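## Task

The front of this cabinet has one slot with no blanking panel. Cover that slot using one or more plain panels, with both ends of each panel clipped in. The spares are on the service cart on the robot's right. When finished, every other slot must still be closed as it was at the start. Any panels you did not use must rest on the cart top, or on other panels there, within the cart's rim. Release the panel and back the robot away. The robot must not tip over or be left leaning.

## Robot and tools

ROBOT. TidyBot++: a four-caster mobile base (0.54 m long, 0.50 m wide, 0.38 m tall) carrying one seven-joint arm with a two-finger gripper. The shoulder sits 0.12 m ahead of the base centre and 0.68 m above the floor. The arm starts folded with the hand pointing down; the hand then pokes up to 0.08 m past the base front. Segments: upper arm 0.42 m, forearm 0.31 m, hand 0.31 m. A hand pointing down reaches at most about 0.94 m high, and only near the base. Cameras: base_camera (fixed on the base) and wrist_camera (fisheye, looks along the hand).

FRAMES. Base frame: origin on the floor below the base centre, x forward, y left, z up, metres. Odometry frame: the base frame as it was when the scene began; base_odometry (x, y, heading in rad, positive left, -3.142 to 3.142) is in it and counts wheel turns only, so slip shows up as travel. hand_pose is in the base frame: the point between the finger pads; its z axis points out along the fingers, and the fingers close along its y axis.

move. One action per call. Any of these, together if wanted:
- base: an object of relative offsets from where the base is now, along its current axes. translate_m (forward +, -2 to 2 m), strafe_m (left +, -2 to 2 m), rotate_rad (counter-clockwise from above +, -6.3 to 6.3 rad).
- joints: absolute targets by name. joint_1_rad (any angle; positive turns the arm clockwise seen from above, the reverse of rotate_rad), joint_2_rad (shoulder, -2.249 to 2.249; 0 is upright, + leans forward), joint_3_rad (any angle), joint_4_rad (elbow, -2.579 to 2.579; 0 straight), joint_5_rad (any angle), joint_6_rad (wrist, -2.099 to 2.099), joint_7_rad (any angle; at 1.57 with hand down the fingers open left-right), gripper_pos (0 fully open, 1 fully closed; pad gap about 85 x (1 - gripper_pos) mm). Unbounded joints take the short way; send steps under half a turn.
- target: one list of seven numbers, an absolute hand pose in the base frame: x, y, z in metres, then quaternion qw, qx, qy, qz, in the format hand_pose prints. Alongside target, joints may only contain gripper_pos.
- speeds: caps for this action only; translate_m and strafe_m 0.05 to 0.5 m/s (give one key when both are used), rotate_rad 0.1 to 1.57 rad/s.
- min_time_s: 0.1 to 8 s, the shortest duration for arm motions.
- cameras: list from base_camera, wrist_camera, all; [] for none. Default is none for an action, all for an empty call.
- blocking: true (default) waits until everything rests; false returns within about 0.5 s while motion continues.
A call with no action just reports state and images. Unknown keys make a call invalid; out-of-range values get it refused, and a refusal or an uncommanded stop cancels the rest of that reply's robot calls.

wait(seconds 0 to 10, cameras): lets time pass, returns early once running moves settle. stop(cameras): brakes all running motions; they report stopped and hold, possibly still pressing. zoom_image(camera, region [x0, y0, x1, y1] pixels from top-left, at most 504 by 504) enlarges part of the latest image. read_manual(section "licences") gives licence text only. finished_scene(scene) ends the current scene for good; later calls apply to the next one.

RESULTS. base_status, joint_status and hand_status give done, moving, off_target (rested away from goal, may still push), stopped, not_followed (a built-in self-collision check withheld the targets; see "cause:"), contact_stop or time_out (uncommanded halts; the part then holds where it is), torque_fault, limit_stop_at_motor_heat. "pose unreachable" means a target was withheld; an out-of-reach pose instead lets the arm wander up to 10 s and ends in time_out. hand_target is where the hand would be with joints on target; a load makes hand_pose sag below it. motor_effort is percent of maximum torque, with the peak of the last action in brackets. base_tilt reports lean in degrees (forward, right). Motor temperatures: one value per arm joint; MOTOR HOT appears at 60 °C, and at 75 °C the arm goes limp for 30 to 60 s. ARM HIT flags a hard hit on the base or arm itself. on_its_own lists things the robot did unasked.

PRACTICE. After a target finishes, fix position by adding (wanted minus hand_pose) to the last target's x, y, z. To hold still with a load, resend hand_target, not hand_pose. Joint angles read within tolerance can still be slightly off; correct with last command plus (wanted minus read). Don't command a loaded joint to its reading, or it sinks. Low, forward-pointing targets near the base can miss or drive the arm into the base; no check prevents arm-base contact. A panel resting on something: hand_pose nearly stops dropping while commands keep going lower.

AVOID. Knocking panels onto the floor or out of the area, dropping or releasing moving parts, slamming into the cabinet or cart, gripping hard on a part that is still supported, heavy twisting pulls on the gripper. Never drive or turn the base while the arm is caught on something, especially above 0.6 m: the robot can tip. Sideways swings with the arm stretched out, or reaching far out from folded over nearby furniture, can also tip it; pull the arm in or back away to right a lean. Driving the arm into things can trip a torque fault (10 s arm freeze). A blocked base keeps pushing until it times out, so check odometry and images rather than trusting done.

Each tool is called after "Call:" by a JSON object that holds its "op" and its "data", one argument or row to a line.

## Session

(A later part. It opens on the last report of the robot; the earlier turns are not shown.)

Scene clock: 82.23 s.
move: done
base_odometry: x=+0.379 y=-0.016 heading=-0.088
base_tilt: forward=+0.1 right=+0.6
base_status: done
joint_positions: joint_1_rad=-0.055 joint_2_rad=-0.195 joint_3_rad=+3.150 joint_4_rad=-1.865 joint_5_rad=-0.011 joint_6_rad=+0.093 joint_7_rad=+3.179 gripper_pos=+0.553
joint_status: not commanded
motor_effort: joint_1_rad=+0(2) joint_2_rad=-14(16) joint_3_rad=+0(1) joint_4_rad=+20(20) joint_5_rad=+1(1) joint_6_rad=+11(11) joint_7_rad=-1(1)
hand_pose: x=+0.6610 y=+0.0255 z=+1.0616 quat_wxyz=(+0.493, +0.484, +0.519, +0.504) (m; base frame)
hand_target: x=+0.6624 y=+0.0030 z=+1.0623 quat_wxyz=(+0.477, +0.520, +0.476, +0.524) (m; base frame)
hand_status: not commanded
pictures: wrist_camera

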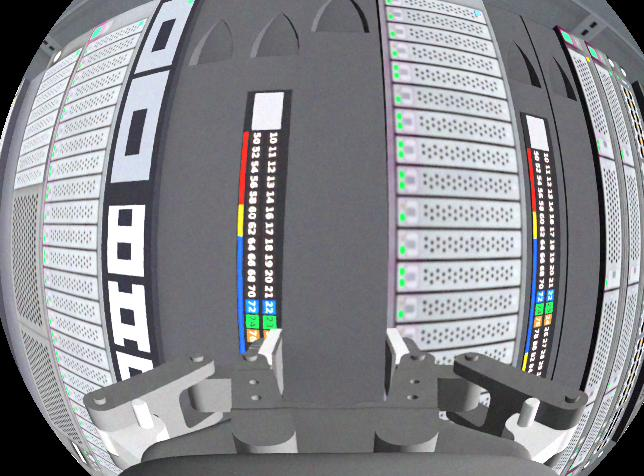

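Call:
{"op": "move", "data": {
  "base": {"translate_m": 0.008},
  "speeds": {"translate_m": 0.05},
  "cameras": ["wrist_camera"]
}}

Call:
{"op": "zoom_image", "data": {
  "camera": "wrist_camera",
  "region": [250, 0, 370, 120]
}}

Call:
{"op": "zoom_image", "data": {
  "camera": "wrist_camera",
  "region": [350, 0, 420, 70]
}}

Scene clock: 83.23 s.
move: done
base_odometry: x=+0.387 y=-0.016 heading=-0.088
base_tilt: forward=+0.1 right=+0.6
base_status: done
joint_positions: joint_1_rad=-0.055 joint_2_rad=-0.195 joint_3_rad=+3.150 joint_4_rad=-1.865 joint_5_rad=-0.011 joint_6_rad=+0.093 joint_7_rad=+3.179 gripper_pos=+0.553
joint_status: not commanded
motor_effort: joint_1_rad=+0(1) joint_2_rad=-13(16) joint_3_rad=+2(2) joint_4_rad=+20(21) joint_5_rad=+0(1) joint_6_rad=+11(11) joint_7_rad=-1(1)
hand_pose: x=+0.6609 y=+0.0255 z=+1.0618 quat_wxyz=(+0.493, +0.484, +0.519, +0.504) (m; base frame)
hand_target: x=+0.6624 y=+0.0030 z=+1.0623 quat_wxyz=(+0.477, +0.520, +0.476, +0.524) (m; base frame)
hand_status: not commanded
pictures: wrist_camera

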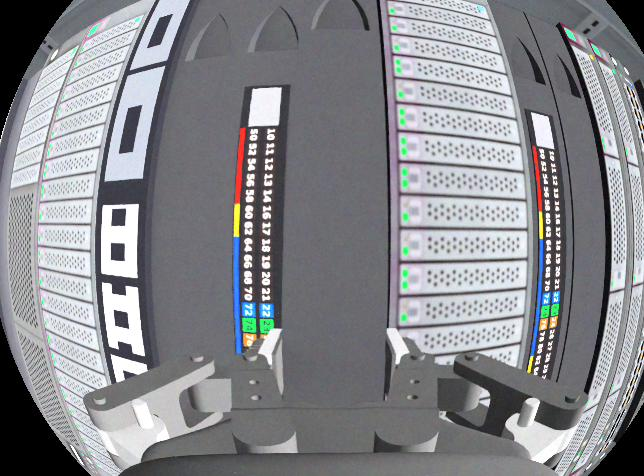

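Scaled by 4.200.

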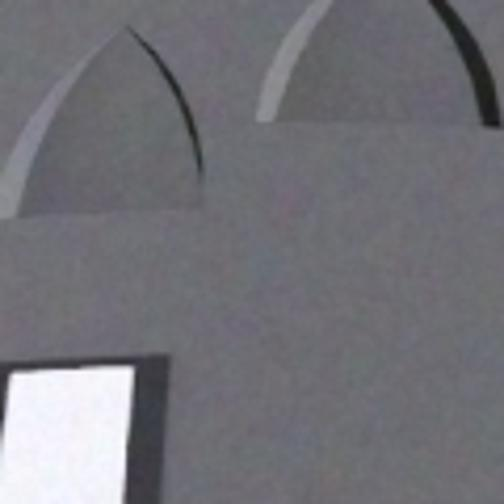

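Scaled by 7.200.

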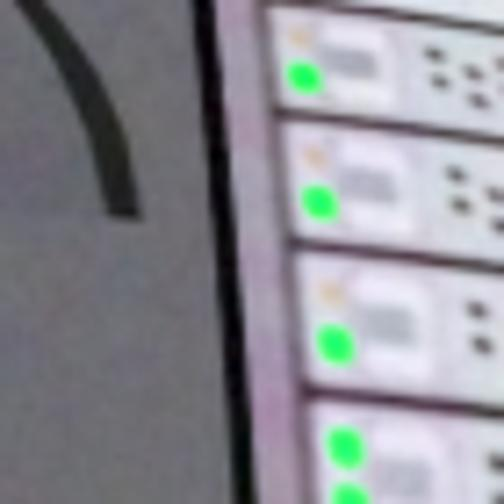

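Call:
{"op": "zoom_image", "data": {
  "camera": "wrist_camera",
  "region": [235, 0, 315, 80]
}}

Call:
{"op": "zoom_image", "data": {
  "camera": "wrist_camera",
  "region": [305, 0, 385, 80]
}}

Call:
{"op": "zoom_image", "data": {
  "camera": "wrist_camera",
  "region": [350, 265, 420, 335]
}}

Scaled by 6.300.

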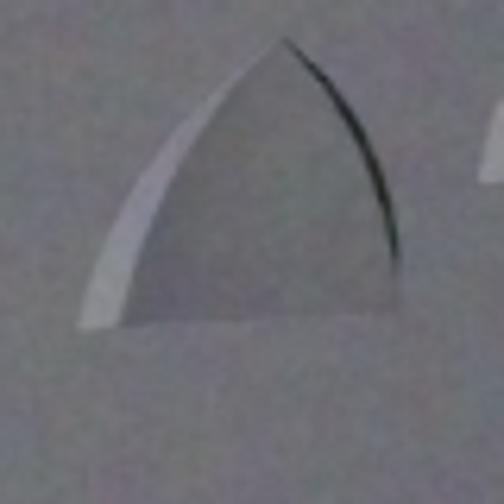

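Scaled by 6.300.

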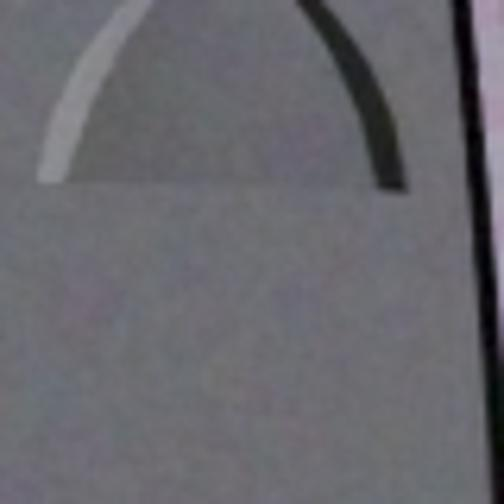

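Scaled by 7.200.

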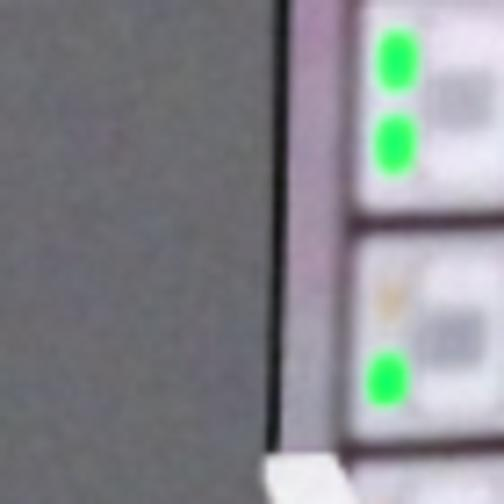

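Call:
{"op": "move", "data": {
  "base": {"translate_m": -0.005, "strafe_m": 0.0025},
  "speeds": {"translate_m": 0.05},
  "joints": {"joint_7_rad": 3.105}
}}

Call:
{"op": "move", "data": {
  "base": {"translate_m": 0.007},
  "speeds": {"translate_m": 0.05},
  "cameras": ["wrist_camera"]
}}

Call:
{"op": "zoom_image", "data": {
  "camera": "wrist_camera",
  "region": [235, 0, 315, 80]
}}

Call:
{"op": "zoom_image", "data": {
  "camera": "wrist_camera",
  "region": [305, 0, 385, 80]
}}

Call:
{"op": "zoom_image", "data": {
  "camera": "wrist_camera",
  "region": [350, 265, 420, 335]
}}

Scene clock: 85.17 s.
move: done
base_odometry: x=+0.383 y=-0.013 heading=-0.088
base_tilt: forward=+0.1 right=+0.6
base_status: done
joint_positions: joint_1_rad=-0.054 joint_2_rad=-0.195 joint_3_rad=+3.150 joint_4_rad=-1.865 joint_5_rad=-0.011 joint_6_rad=+0.093 joint_7_rad=+3.174 gripper_pos=+0.553
joint_status: all done
motor_effort: joint_1_rad=-1(2) joint_2_rad=-14(16) joint_3_rad=+0(2) joint_4_rad=+20(21) joint_5_rad=+1(1) joint_6_rad=+10(12) joint_7_rad=-1(1)
hand_pose: x=+0.6609 y=+0.0251 z=+1.0617 quat_wxyz=(+0.492, +0.485, +0.517, +0.505) (m; base frame)
hand_target: x=+0.6624 y=+0.0030 z=+1.0623 quat_wxyz=(+0.475, +0.522, +0.475, +0.526) (m; base frame)
hand_status: not commanded
pictures: none

Scene clock: 85.80 s.
move: done
base_odometry: x=+0.390 y=-0.014 heading=-0.088
base_tilt: forward=+0.1 right=+0.6
base_status: done
joint_positions: joint_1_rad=-0.054 joint_2_rad=-0.196 joint_3_rad=+3.150 joint_4_rad=-1.865 joint_5_rad=-0.011 joint_6_rad=+0.093 joint_7_rad=+3.171 gripper_pos=+0.553
joint_status: not commanded
motor_effort: joint_1_rad=+2(2) joint_2_rad=-13(15) joint_3_rad=+3(4) joint_4_rad=+20(20) joint_5_rad=+0(2) joint_6_rad=+11(12) joint_7_rad=-1(1)
hand_pose: x=+0.6609 y=+0.0252 z=+1.0618 quat_wxyz=(+0.491, +0.486, +0.517, +0.505) (m; base frame)
hand_target: x=+0.6624 y=+0.0030 z=+1.0623 quat_wxyz=(+0.475, +0.522, +0.475, +0.526) (m; base frame)
hand_status: not commanded
pictures: wrist_camera

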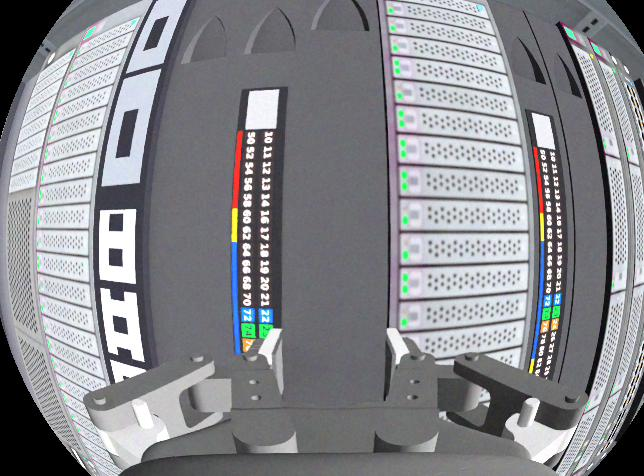

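Scaled by 6.300.

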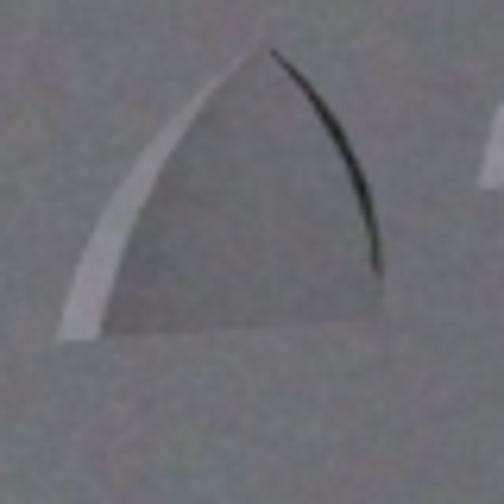

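Scaled by 6.300.

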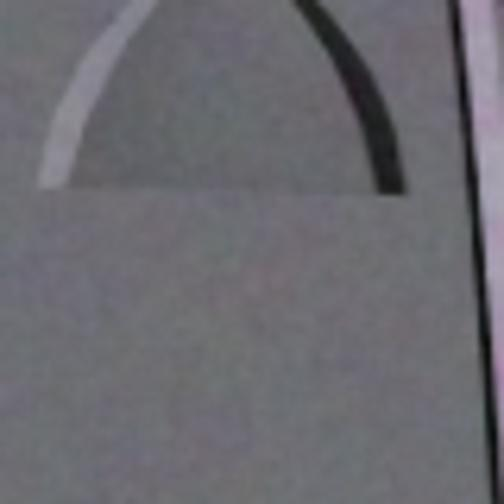

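Scaled by 7.200.

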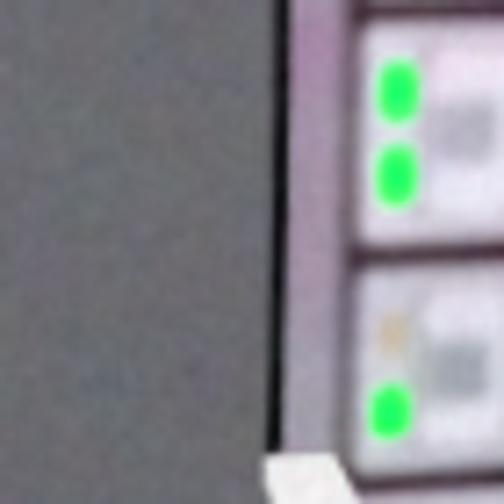

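Call:
{"op": "move", "data": {
  "base": {"translate_m": 0.005},
  "speeds": {"translate_m": 0.05},
  "cameras": ["wrist_camera"]
}}

Call:
{"op": "zoom_image", "data": {
  "camera": "wrist_camera",
  "region": [235, 0, 315, 80]
}}

Call:
{"op": "zoom_image", "data": {
  "camera": "wrist_camera",
  "region": [305, 0, 385, 80]
}}

Call:
{"op": "zoom_image", "data": {
  "camera": "wrist_camera",
  "region": [350, 265, 420, 335]
}}

Scene clock: 86.83 s.
move: done
base_odometry: x=+0.395 y=-0.014 heading=-0.088
base_tilt: forward=+0.1 right=+0.6
base_status: done
joint_positions: joint_1_rad=-0.054 joint_2_rad=-0.197 joint_3_rad=+3.150 joint_4_rad=-1.865 joint_5_rad=-0.011 joint_6_rad=+0.093 joint_7_rad=+3.171 gripper_pos=+0.553
joint_status: not commanded
motor_effort: joint_1_rad=+2(4) joint_2_rad=-13(14) joint_3_rad=+3(5) joint_4_rad=+19(20) joint_5_rad=+1(1) joint_6_rad=+11(11) joint_7_rad=-1(1)
hand_pose: x=+0.6605 y=+0.0255 z=+1.0623 quat_wxyz=(+0.492, +0.486, +0.516, +0.506) (m; base frame)
hand_target: x=+0.6624 y=+0.0030 z=+1.0623 quat_wxyz=(+0.475, +0.522, +0.475, +0.526) (m; base frame)
hand_status: not commanded
pictures: wrist_camera

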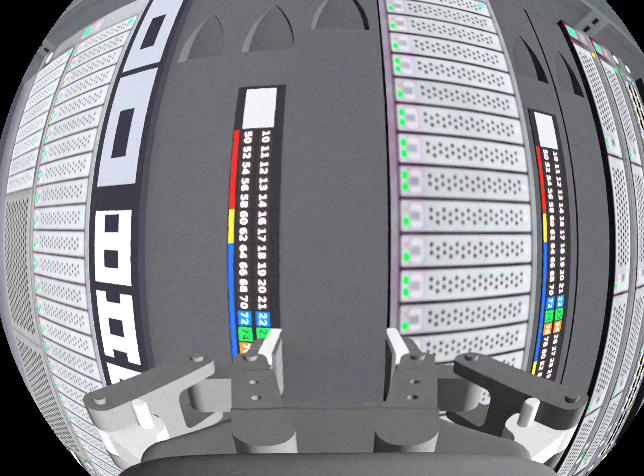

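Scaled by 6.300.

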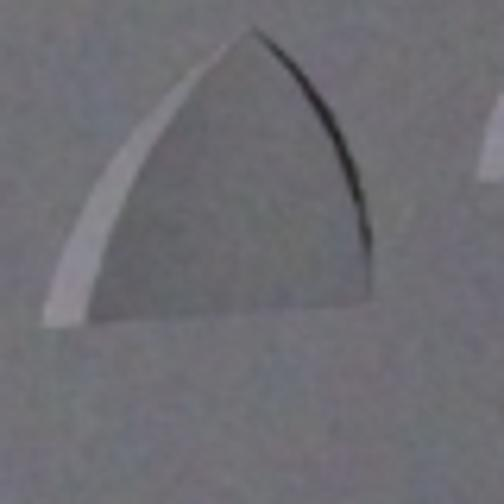

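Scaled by 6.300.

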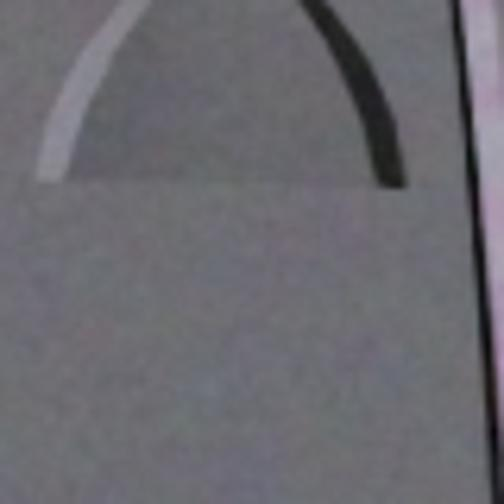

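Scaled by 7.200.

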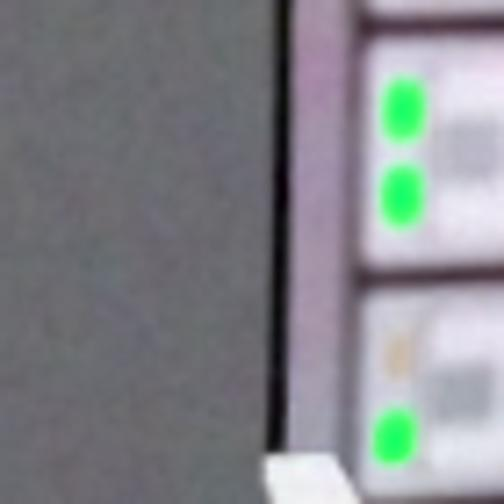

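Call:
{"op": "move", "data": {
  "base": {"translate_m": 0.005},
  "speeds": {"translate_m": 0.05},
  "cameras": ["wrist_camera"]
}}

Call:
{"op": "zoom_image", "data": {
  "camera": "wrist_camera",
  "region": [235, 0, 315, 80]
}}

Call:
{"op": "zoom_image", "data": {
  "camera": "wrist_camera",
  "region": [305, 0, 385, 80]
}}

Call:
{"op": "zoom_image", "data": {
  "camera": "wrist_camera",
  "region": [350, 265, 420, 335]
}}

Scene clock: 89.03 s.
move: done
base_odometry: x=+0.400 y=-0.014 heading=-0.088
base_tilt: forward=+0.1 right=+0.6
base_status: done
joint_positions: joint_1_rad=-0.054 joint_2_rad=-0.198 joint_3_rad=+3.150 joint_4_rad=-1.865 joint_5_rad=-0.011 joint_6_rad=+0.093 joint_7_rad=+3.171 gripper_pos=+0.553
joint_status: not commanded
motor_effort: joint_1_rad=+2(2) joint_2_rad=-12(13) joint_3_rad=+3(3) joint_4_rad=+20(20) joint_5_rad=+0(1) joint_6_rad=+11(11) joint_7_rad=-1(2)
hand_pose: x=+0.6600 y=+0.0252 z=+1.0630 quat_wxyz=(+0.492, +0.485, +0.516, +0.506) (m; base frame)
hand_target: x=+0.6624 y=+0.0030 z=+1.0623 quat_wxyz=(+0.475, +0.522, +0.475, +0.526) (m; base frame)
hand_status: not commanded
pictures: wrist_camera

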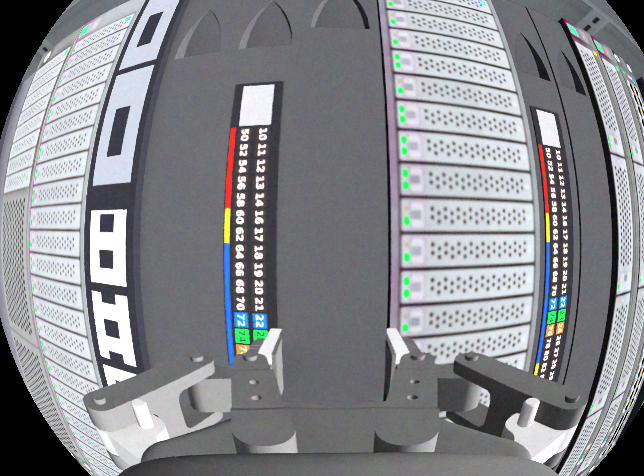

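Scaled by 6.300.

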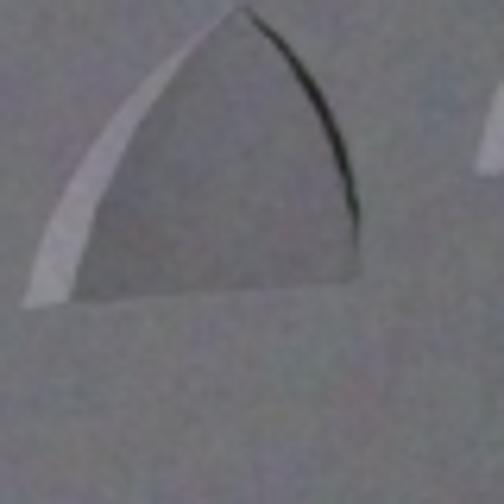

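Scaled by 6.300.

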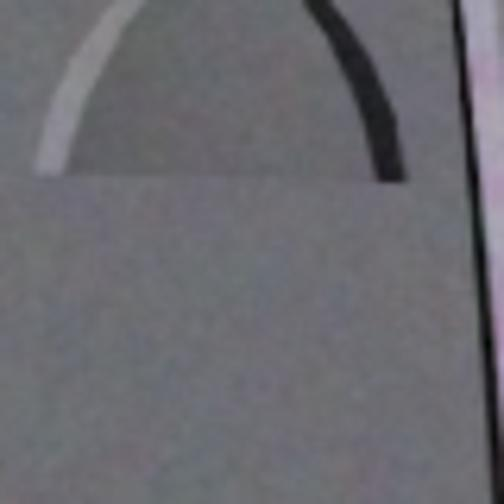

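Scaled by 7.200.

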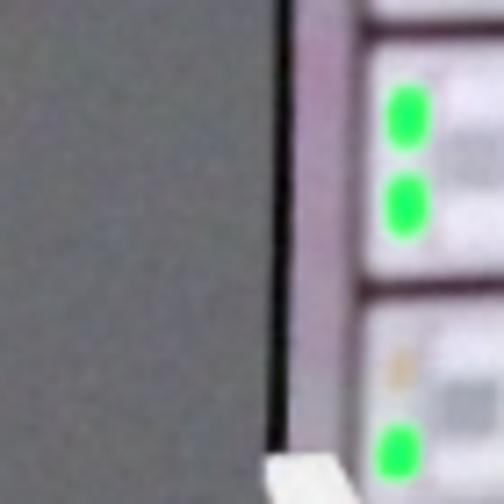

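Call:
{"op": "move", "data": {
  "base": {"translate_m": 0.004},
  "speeds": {"translate_m": 0.05},
  "cameras": ["wrist_camera"]
}}

Call:
{"op": "zoom_image", "data": {
  "camera": "wrist_camera",
  "region": [235, 0, 315, 80]
}}

Call:
{"op": "zoom_image", "data": {
  "camera": "wrist_camera",
  "region": [305, 0, 385, 80]
}}

Call:
{"op": "zoom_image", "data": {
  "camera": "wrist_camera",
  "region": [350, 265, 420, 335]
}}

Scene clock: 90.63 s.
move: done
base_odometry: x=+0.404 y=-0.015 heading=-0.088
base_tilt: forward=+0.1 right=+0.6
base_status: done
joint_positions: joint_1_rad=-0.053 joint_2_rad=-0.200 joint_3_rad=+3.150 joint_4_rad=-1.866 joint_5_rad=-0.011 joint_6_rad=+0.093 joint_7_rad=+3.171 gripper_pos=+0.553
joint_status: not commanded
motor_effort: joint_1_rad=+1(3) joint_2_rad=-12(14) joint_3_rad=+3(4) joint_4_rad=+19(22) joint_5_rad=+0(1) joint_6_rad=+10(13) joint_7_rad=-1(3)
hand_pose: x=+0.6593 y=+0.0244 z=+1.0637 quat_wxyz=(+0.493, +0.485, +0.515, +0.506) (m; base frame)
hand_target: x=+0.6624 y=+0.0030 z=+1.0623 quat_wxyz=(+0.475, +0.522, +0.475, +0.526) (m; base frame)
hand_status: not commanded
pictures: wrist_camera

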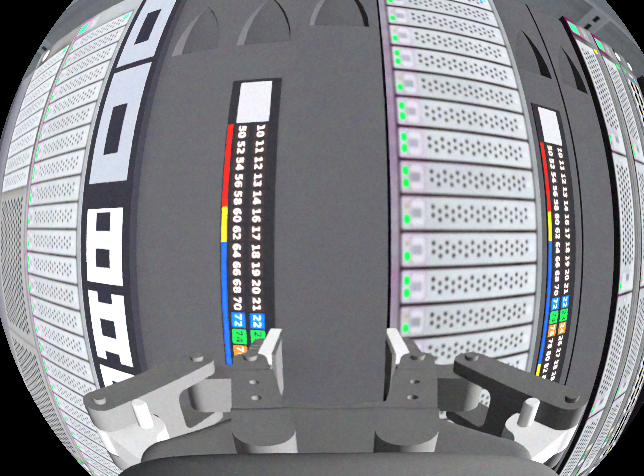

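Scaled by 6.300.

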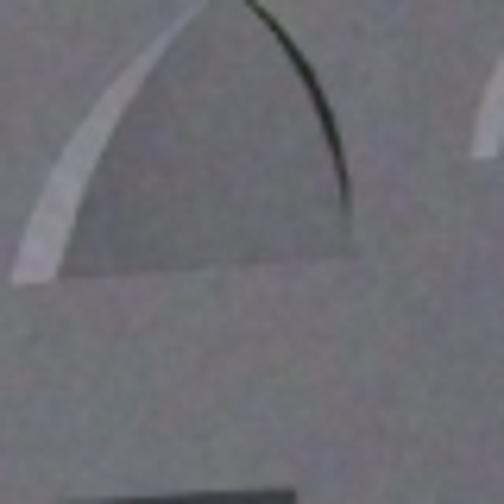

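Scaled by 6.300.

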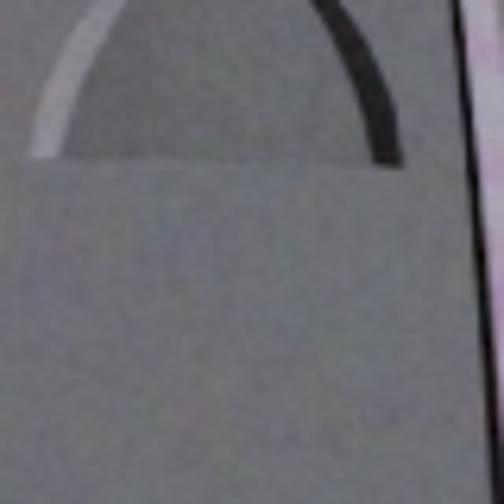

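Scaled by 7.200.

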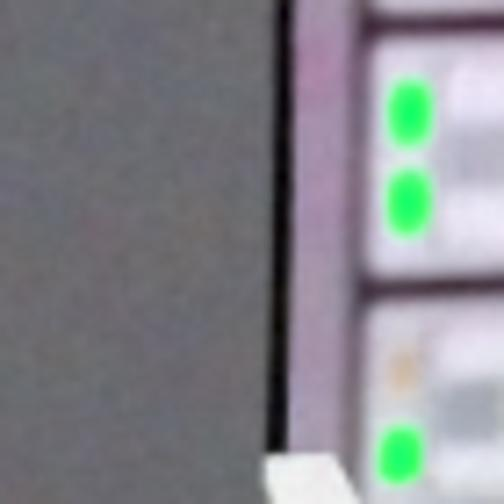

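Call:
{"op": "zoom_image", "data": {
  "camera": "wrist_camera",
  "region": [230, 20, 270, 60]
}}

Call:
{"op": "zoom_image", "data": {
  "camera": "wrist_camera",
  "region": [265, 15, 325, 75]
}}

Call:
{"op": "zoom_image", "data": {
  "camera": "wrist_camera",
  "region": [345, 0, 395, 50]
}}

Scaled by 12.600.

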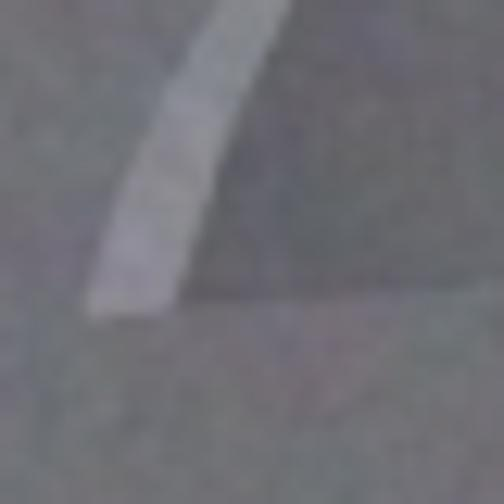

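Scaled by 8.400.

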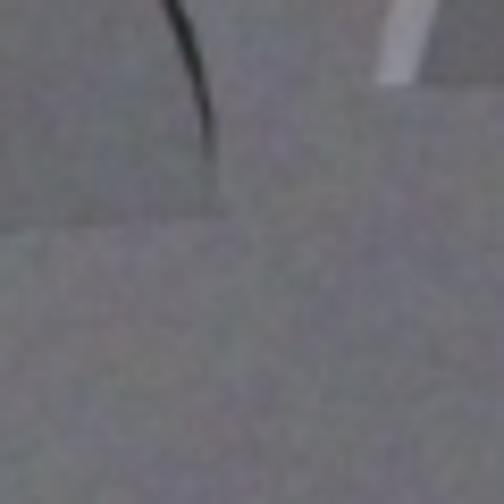

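Scaled by 10.080.

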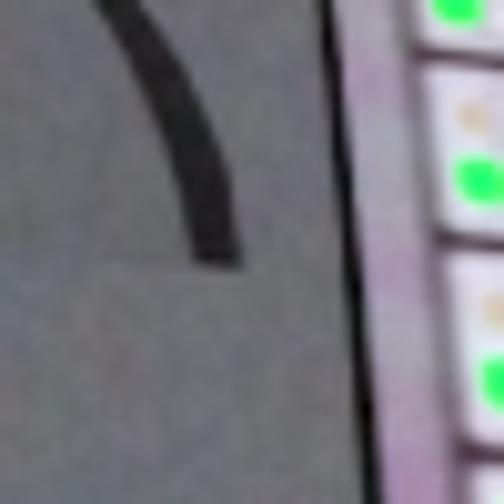

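Call:
{"op": "zoom_image", "data": {
  "camera": "wrist_camera",
  "region": [80, 200, 160, 280]
}}

Call:
{"op": "zoom_image", "data": {
  "camera": "wrist_camera",
  "region": [500, 200, 580, 280]
}}

Call:
{"op": "zoom_image", "data": {
  "camera": "wrist_camera",
  "region": [110, 20, 190, 100]
}}

Call:
{"op": "zoom_image", "data": {
  "camera": "wrist_camera",
  "region": [470, 20, 550, 100]
}}

Scaled by 6.300.

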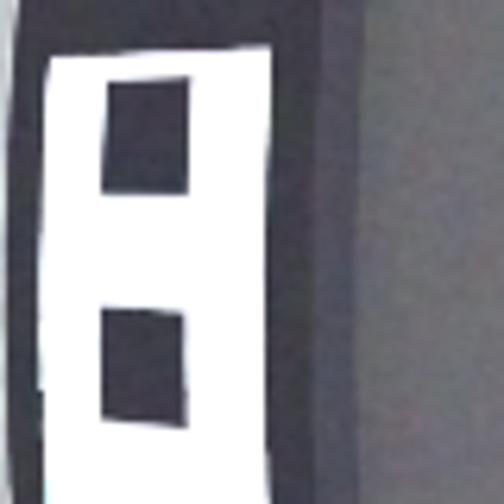

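Scaled by 6.300.

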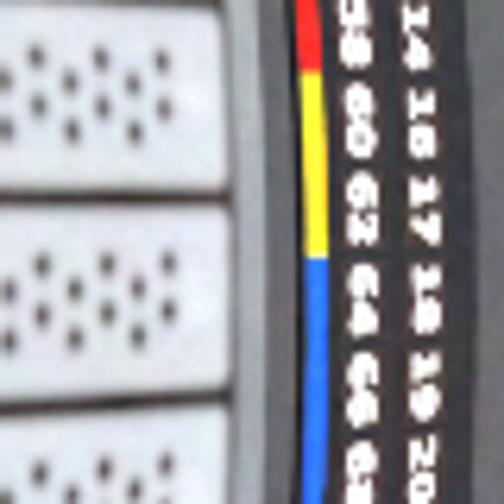

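Scaled by 6.300.

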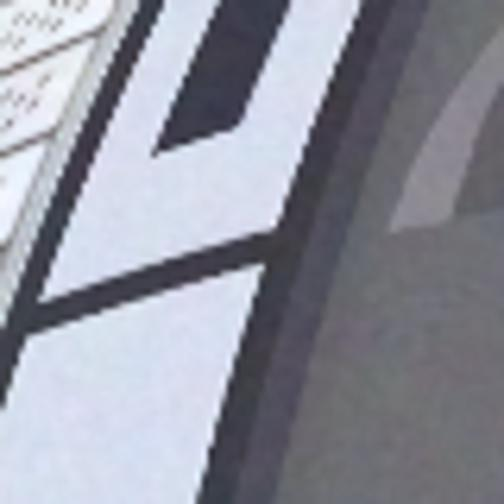

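Scaled by 6.300.

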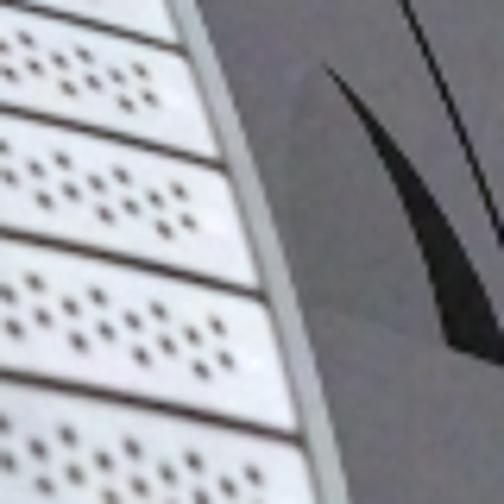

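Call:
{"op": "move", "data": {
  "joints": {"gripper_pos": 0.42},
  "min_time_s": 0.8,
  "cameras": ["wrist_camera"]
}}

Call:
{"op": "zoom_image", "data": {
  "camera": "wrist_camera",
  "region": [200, 0, 440, 240]
}}

Call:
{"op": "zoom_image", "data": {
  "camera": "wrist_camera",
  "region": [220, 220, 440, 440]
}}

Scene clock: 92.93 s.
move: done
base_odometry: x=+0.404 y=-0.015 heading=-0.088
base_tilt: forward=+0.1 right=+0.6
base_status: not commanded
joint_positions: joint_1_rad=-0.051 joint_2_rad=-0.200 joint_3_rad=+3.152 joint_4_rad=-1.866 joint_5_rad=-0.011 joint_6_rad=+0.093 joint_7_rad=+3.171 gripper_pos=+0.420
joint_status: all done
motor_effort: joint_1_rad=-1(2) joint_2_rad=-13(13) joint_3_rad=+0(4) joint_4_rad=+19(19) joint_5_rad=+0(1) joint_6_rad=+10(11) joint_7_rad=+0(2)
hand_pose: x=+0.6594 y=+0.0222 z=+1.0637 quat_wxyz=(+0.493, +0.487, +0.514, +0.505) (m; base frame)
hand_target: x=+0.6624 y=+0.0030 z=+1.0623 quat_wxyz=(+0.475, +0.522, +0.475, +0.526) (m; base frame)
hand_status: not commanded
pictures: wrist_camera

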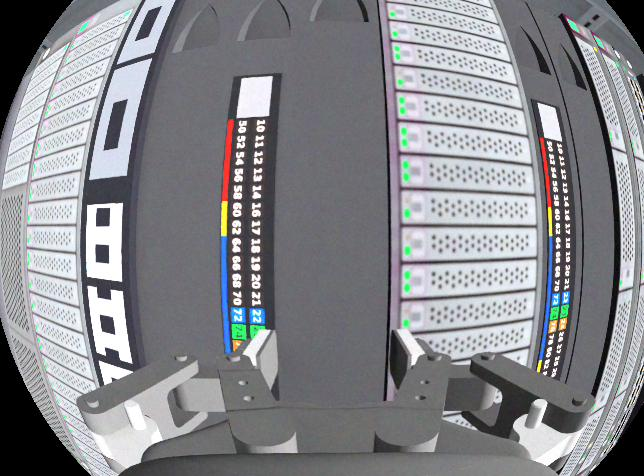

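Scaled by 2.100.

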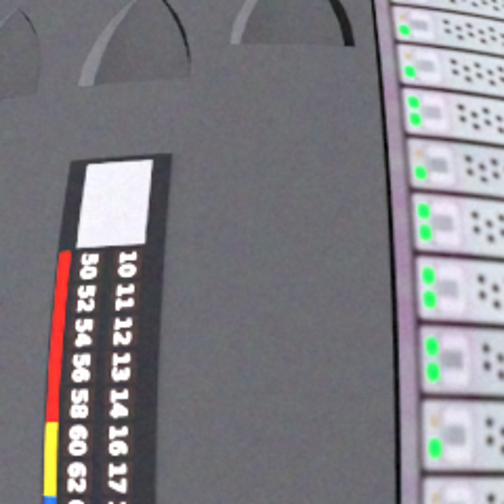

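Scaled by 2.291.

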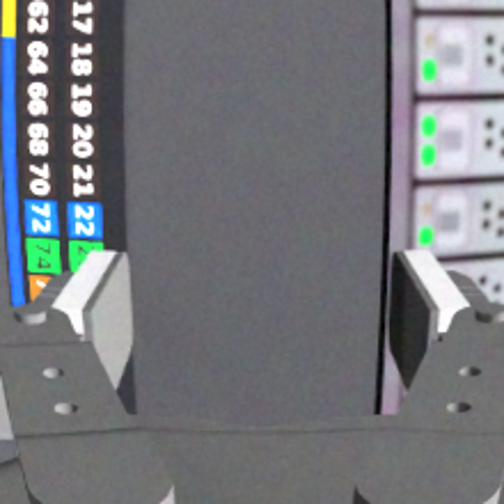

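Call:
{"op": "move", "data": {
  "joints": {"gripper_pos": 0.3},
  "min_time_s": 0.8,
  "cameras": ["wrist_camera"]
}}

Call:
{"op": "zoom_image", "data": {
  "camera": "wrist_camera",
  "region": [220, 220, 440, 440]
}}

Scene clock: 93.70 s.
move: done
base_odometry: x=+0.404 y=-0.015 heading=-0.088
base_tilt: forward=+0.1 right=+0.6
base_status: not commanded
joint_positions: joint_1_rad=-0.051 joint_2_rad=-0.200 joint_3_rad=+3.152 joint_4_rad=-1.866 joint_5_rad=-0.011 joint_6_rad=+0.093 joint_7_rad=+3.171 gripper_pos=+0.300
joint_status: all done
motor_effort: joint_1_rad=-1(1) joint_2_rad=-13(13) joint_3_rad=+0(1) joint_4_rad=+19(19) joint_5_rad=+0(1) joint_6_rad=+10(10) joint_7_rad=-1(1)
hand_pose: x=+0.6594 y=+0.0222 z=+1.0637 quat_wxyz=(+0.493, +0.487, +0.514, +0.505) (m; base frame)
hand_target: x=+0.6624 y=+0.0030 z=+1.0623 quat_wxyz=(+0.475, +0.522, +0.475, +0.526) (m; base frame)
hand_status: not commanded
pictures: wrist_camera

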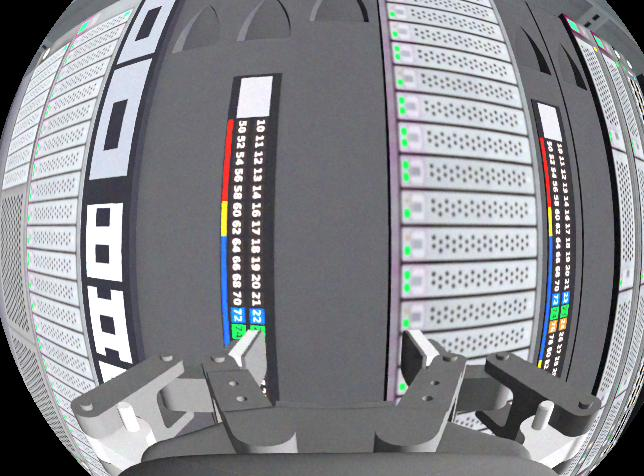

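Scaled by 2.291.

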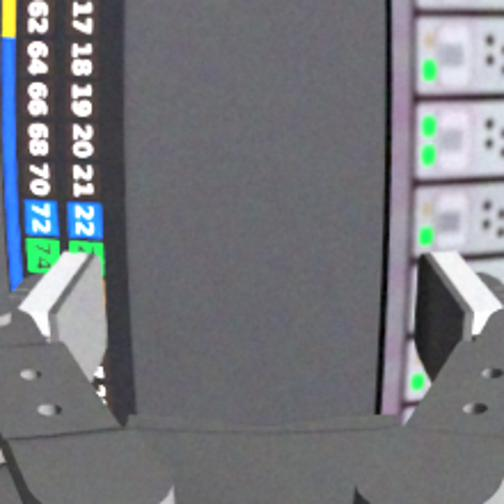

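Call:
{"op": "move", "data": {
  "base": {"translate_m": -0.16},
  "speeds": {"translate_m": 0.25},
  "cameras": ["wrist_camera"]
}}

Call:
{"op": "zoom_image", "data": {
  "camera": "wrist_camera",
  "region": [180, 0, 460, 240]
}}

Call:
{"op": "zoom_image", "data": {
  "camera": "wrist_camera",
  "region": [180, 200, 460, 440]
}}

Scene clock: 95.43 s.
move: done
base_odometry: x=+0.244 y=+0.000 heading=-0.088
base_tilt: forward=+0.1 right=+0.6
base_status: done
joint_positions: joint_1_rad=-0.051 joint_2_rad=-0.203 joint_3_rad=+3.152 joint_4_rad=-1.866 joint_5_rad=-0.011 joint_6_rad=+0.093 joint_7_rad=+3.171 gripper_pos=+0.300
joint_status: not commanded
motor_effort: joint_1_rad=-1(2) joint_2_rad=-13(16) joint_3_rad=+0(1) joint_4_rad=+19(19) joint_5_rad=+0(1) joint_6_rad=+10(10) joint_7_rad=+0(1)
hand_pose: x=+0.6583 y=+0.0220 z=+1.0652 quat_wxyz=(+0.494, +0.486, +0.513, +0.506) (m; base frame)
hand_target: x=+0.6624 y=+0.0030 z=+1.0623 quat_wxyz=(+0.475, +0.522, +0.475, +0.526) (m; base frame)
hand_status: not commanded
pictures: wrist_camera

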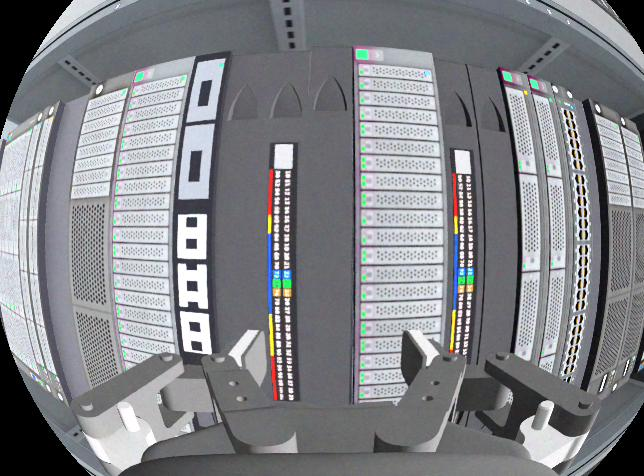

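Scaled by 1.800.

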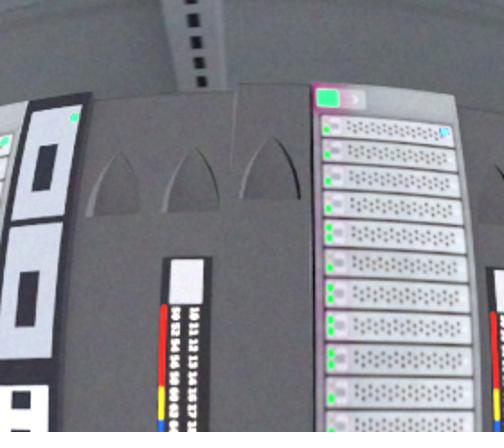

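Scaled by 1.800.

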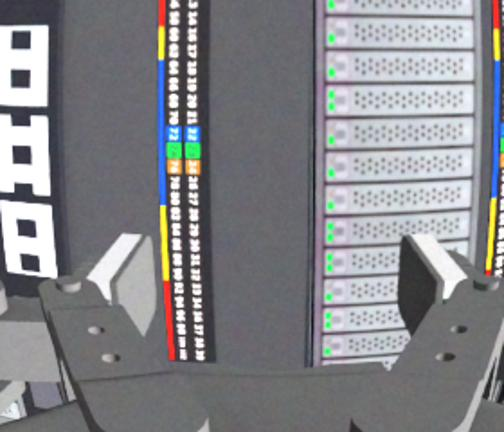

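Call:
{"op": "zoom_image", "data": {
  "camera": "wrist_camera",
  "region": [270, 30, 370, 130]
}}

Call:
{"op": "zoom_image", "data": {
  "camera": "wrist_camera",
  "region": [270, 280, 370, 405]
}}

Scaled by 5.040.

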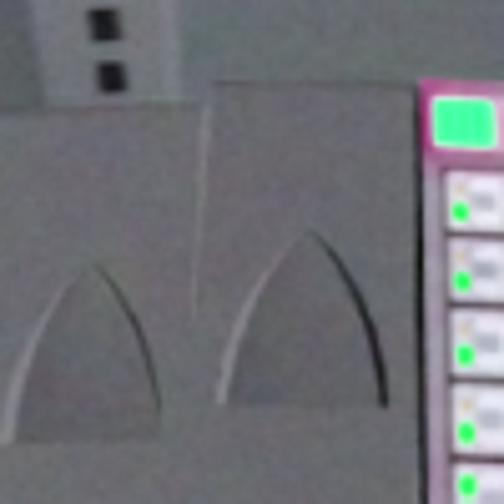

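Scaled by 4.032.

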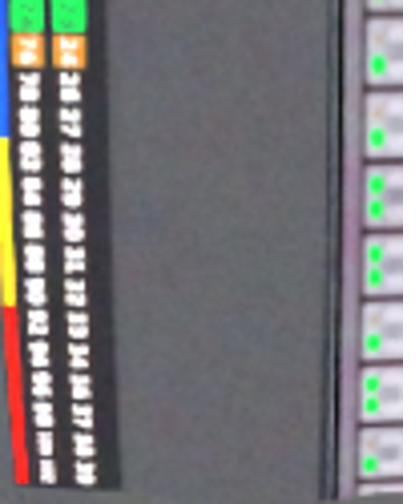

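Call:
{"op": "move", "data": {
  "base": {"strafe_m": 0.22},
  "joints": {"joint_7_rad": 1.57, "gripper_pos": 1.0},
  "cameras": ["wrist_camera"]
}}

Call:
{"op": "zoom_image", "data": {
  "camera": "wrist_camera",
  "region": [200, 100, 500, 340]
}}

Scene clock: 98.90 s.
move: done
base_odometry: x=+0.263 y=+0.219 heading=-0.087
base_tilt: forward=+0.1 right=+0.6
base_status: done
joint_positions: joint_1_rad=-0.051 joint_2_rad=-0.203 joint_3_rad=+3.153 joint_4_rad=-1.866 joint_5_rad=-0.011 joint_6_rad=+0.093 joint_7_rad=+1.642 gripper_pos=+0.999
joint_status: all done
motor_effort: joint_1_rad=-1(2) joint_2_rad=-13(14) joint_3_rad=+0(3) joint_4_rad=+19(19) joint_5_rad=+1(1) joint_6_rad=+10(10) joint_7_rad=+0(2)
hand_pose: x=+0.6583 y=+0.0215 z=+1.0652 quat_wxyz=(+0.007, +0.706, +0.034, +0.707) (m; base frame)
hand_target: x=+0.6624 y=+0.0030 z=+1.0623 quat_wxyz=(-0.023, +0.705, -0.021, +0.709) (m; base frame)
hand_status: not commanded
pictures: wrist_camera

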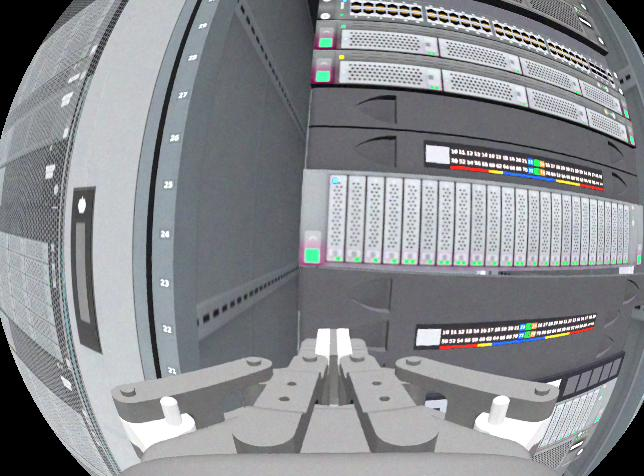

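Scaled by 1.680.

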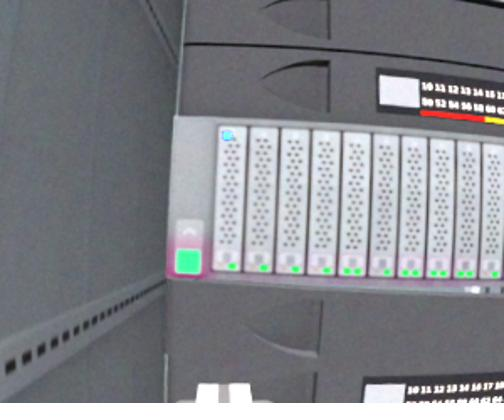

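Call:
{"op": "zoom_image", "data": {
  "camera": "wrist_camera",
  "region": [285, 250, 405, 350]
}}

Call:
{"op": "zoom_image", "data": {
  "camera": "wrist_camera",
  "region": [440, 240, 644, 400]
}}

Scaled by 4.200.

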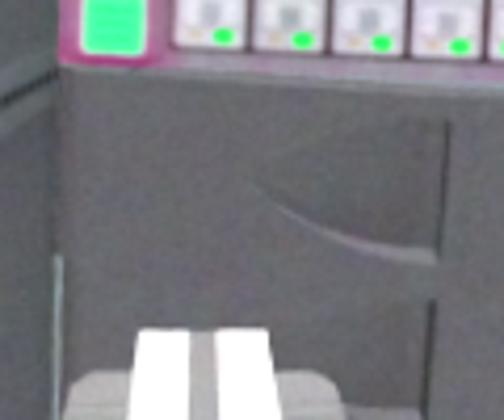

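Scaled by 2.471.

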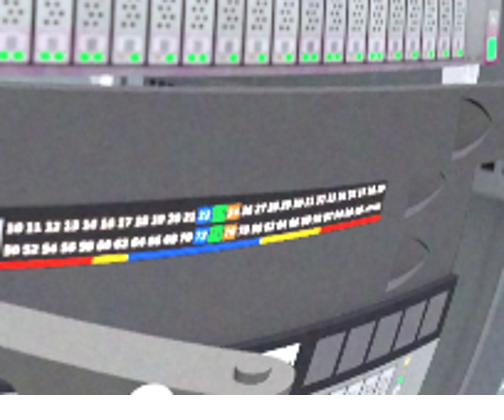

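Call:
{"op": "move", "data": {
  "base": {"translate_m": 0.145},
  "speeds": {"translate_m": 0.15},
  "cameras": ["wrist_camera"]
}}

Call:
{"op": "zoom_image", "data": {
  "camera": "wrist_camera",
  "region": [220, 200, 460, 400]
}}

Scene clock: 102.50 s.
move: done
base_odometry: x=+0.408 y=+0.206 heading=-0.087
base_tilt: forward=+0.1 right=+0.6
base_status: done
joint_positions: joint_1_rad=-0.051 joint_2_rad=-0.199 joint_3_rad=+3.153 joint_4_rad=-1.866 joint_5_rad=-0.011 joint_6_rad=+0.093 joint_7_rad=+1.641 gripper_pos=+0.999
joint_status: not commanded
motor_effort: joint_1_rad=-1(2) joint_2_rad=-13(15) joint_3_rad=+0(1) joint_4_rad=+19(19) joint_5_rad=+1(2) joint_6_rad=+10(10) joint_7_rad=-1(1)
hand_pose: x=+0.6596 y=+0.0215 z=+1.0634 quat_wxyz=(+0.007, +0.707, +0.034, +0.706) (m; base frame)
hand_target: x=+0.6624 y=+0.0030 z=+1.0623 quat_wxyz=(-0.023, +0.705, -0.021, +0.709) (m; base frame)
hand_status: not commanded
pictures: wrist_camera

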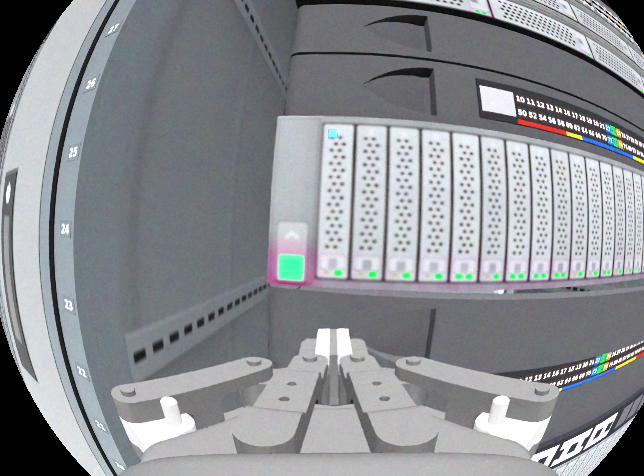

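Scaled by 2.100.

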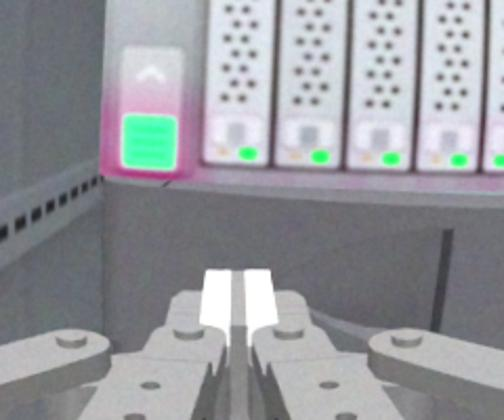

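Call:
{"op": "move", "data": {
  "base": {"translate_m": 0.015},
  "speeds": {"translate_m": 0.05},
  "cameras": ["wrist_camera"]
}}

Call:
{"op": "zoom_image", "data": {
  "camera": "wrist_camera",
  "region": [220, 200, 460, 400]
}}

Scene clock: 103.43 s.
move: done
base_odometry: x=+0.423 y=+0.205 heading=-0.087
base_tilt: forward=+0.1 right=+0.6
base_status: done
joint_positions: joint_1_rad=-0.050 joint_2_rad=-0.200 joint_3_rad=+3.153 joint_4_rad=-1.866 joint_5_rad=-0.011 joint_6_rad=+0.093 joint_7_rad=+1.641 gripper_pos=+0.999
joint_status: not commanded
motor_effort: joint_1_rad=-1(2) joint_2_rad=-13(15) joint_3_rad=+0(2) joint_4_rad=+19(20) joint_5_rad=+1(2) joint_6_rad=+10(11) joint_7_rad=-1(1)
hand_pose: x=+0.6594 y=+0.0213 z=+1.0637 quat_wxyz=(+0.007, +0.707, +0.034, +0.706) (m; base frame)
hand_target: x=+0.6624 y=+0.0030 z=+1.0623 quat_wxyz=(-0.023, +0.705, -0.021, +0.709) (m; base frame)
hand_status: not commanded
pictures: wrist_camera

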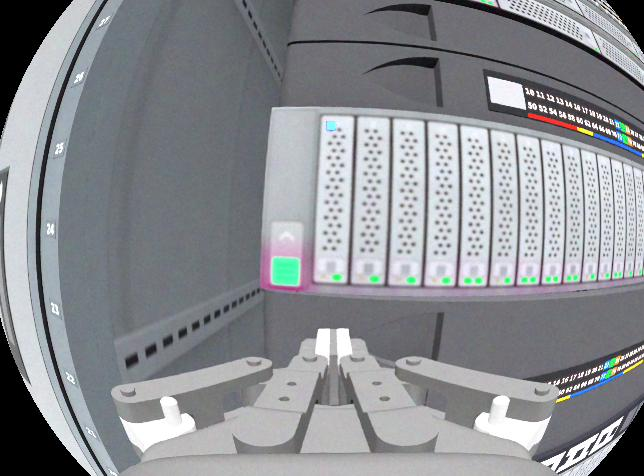

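Scaled by 2.100.

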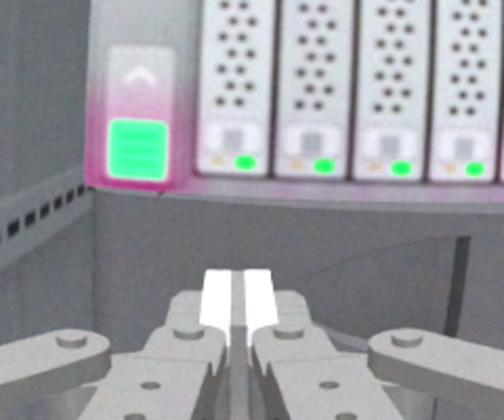

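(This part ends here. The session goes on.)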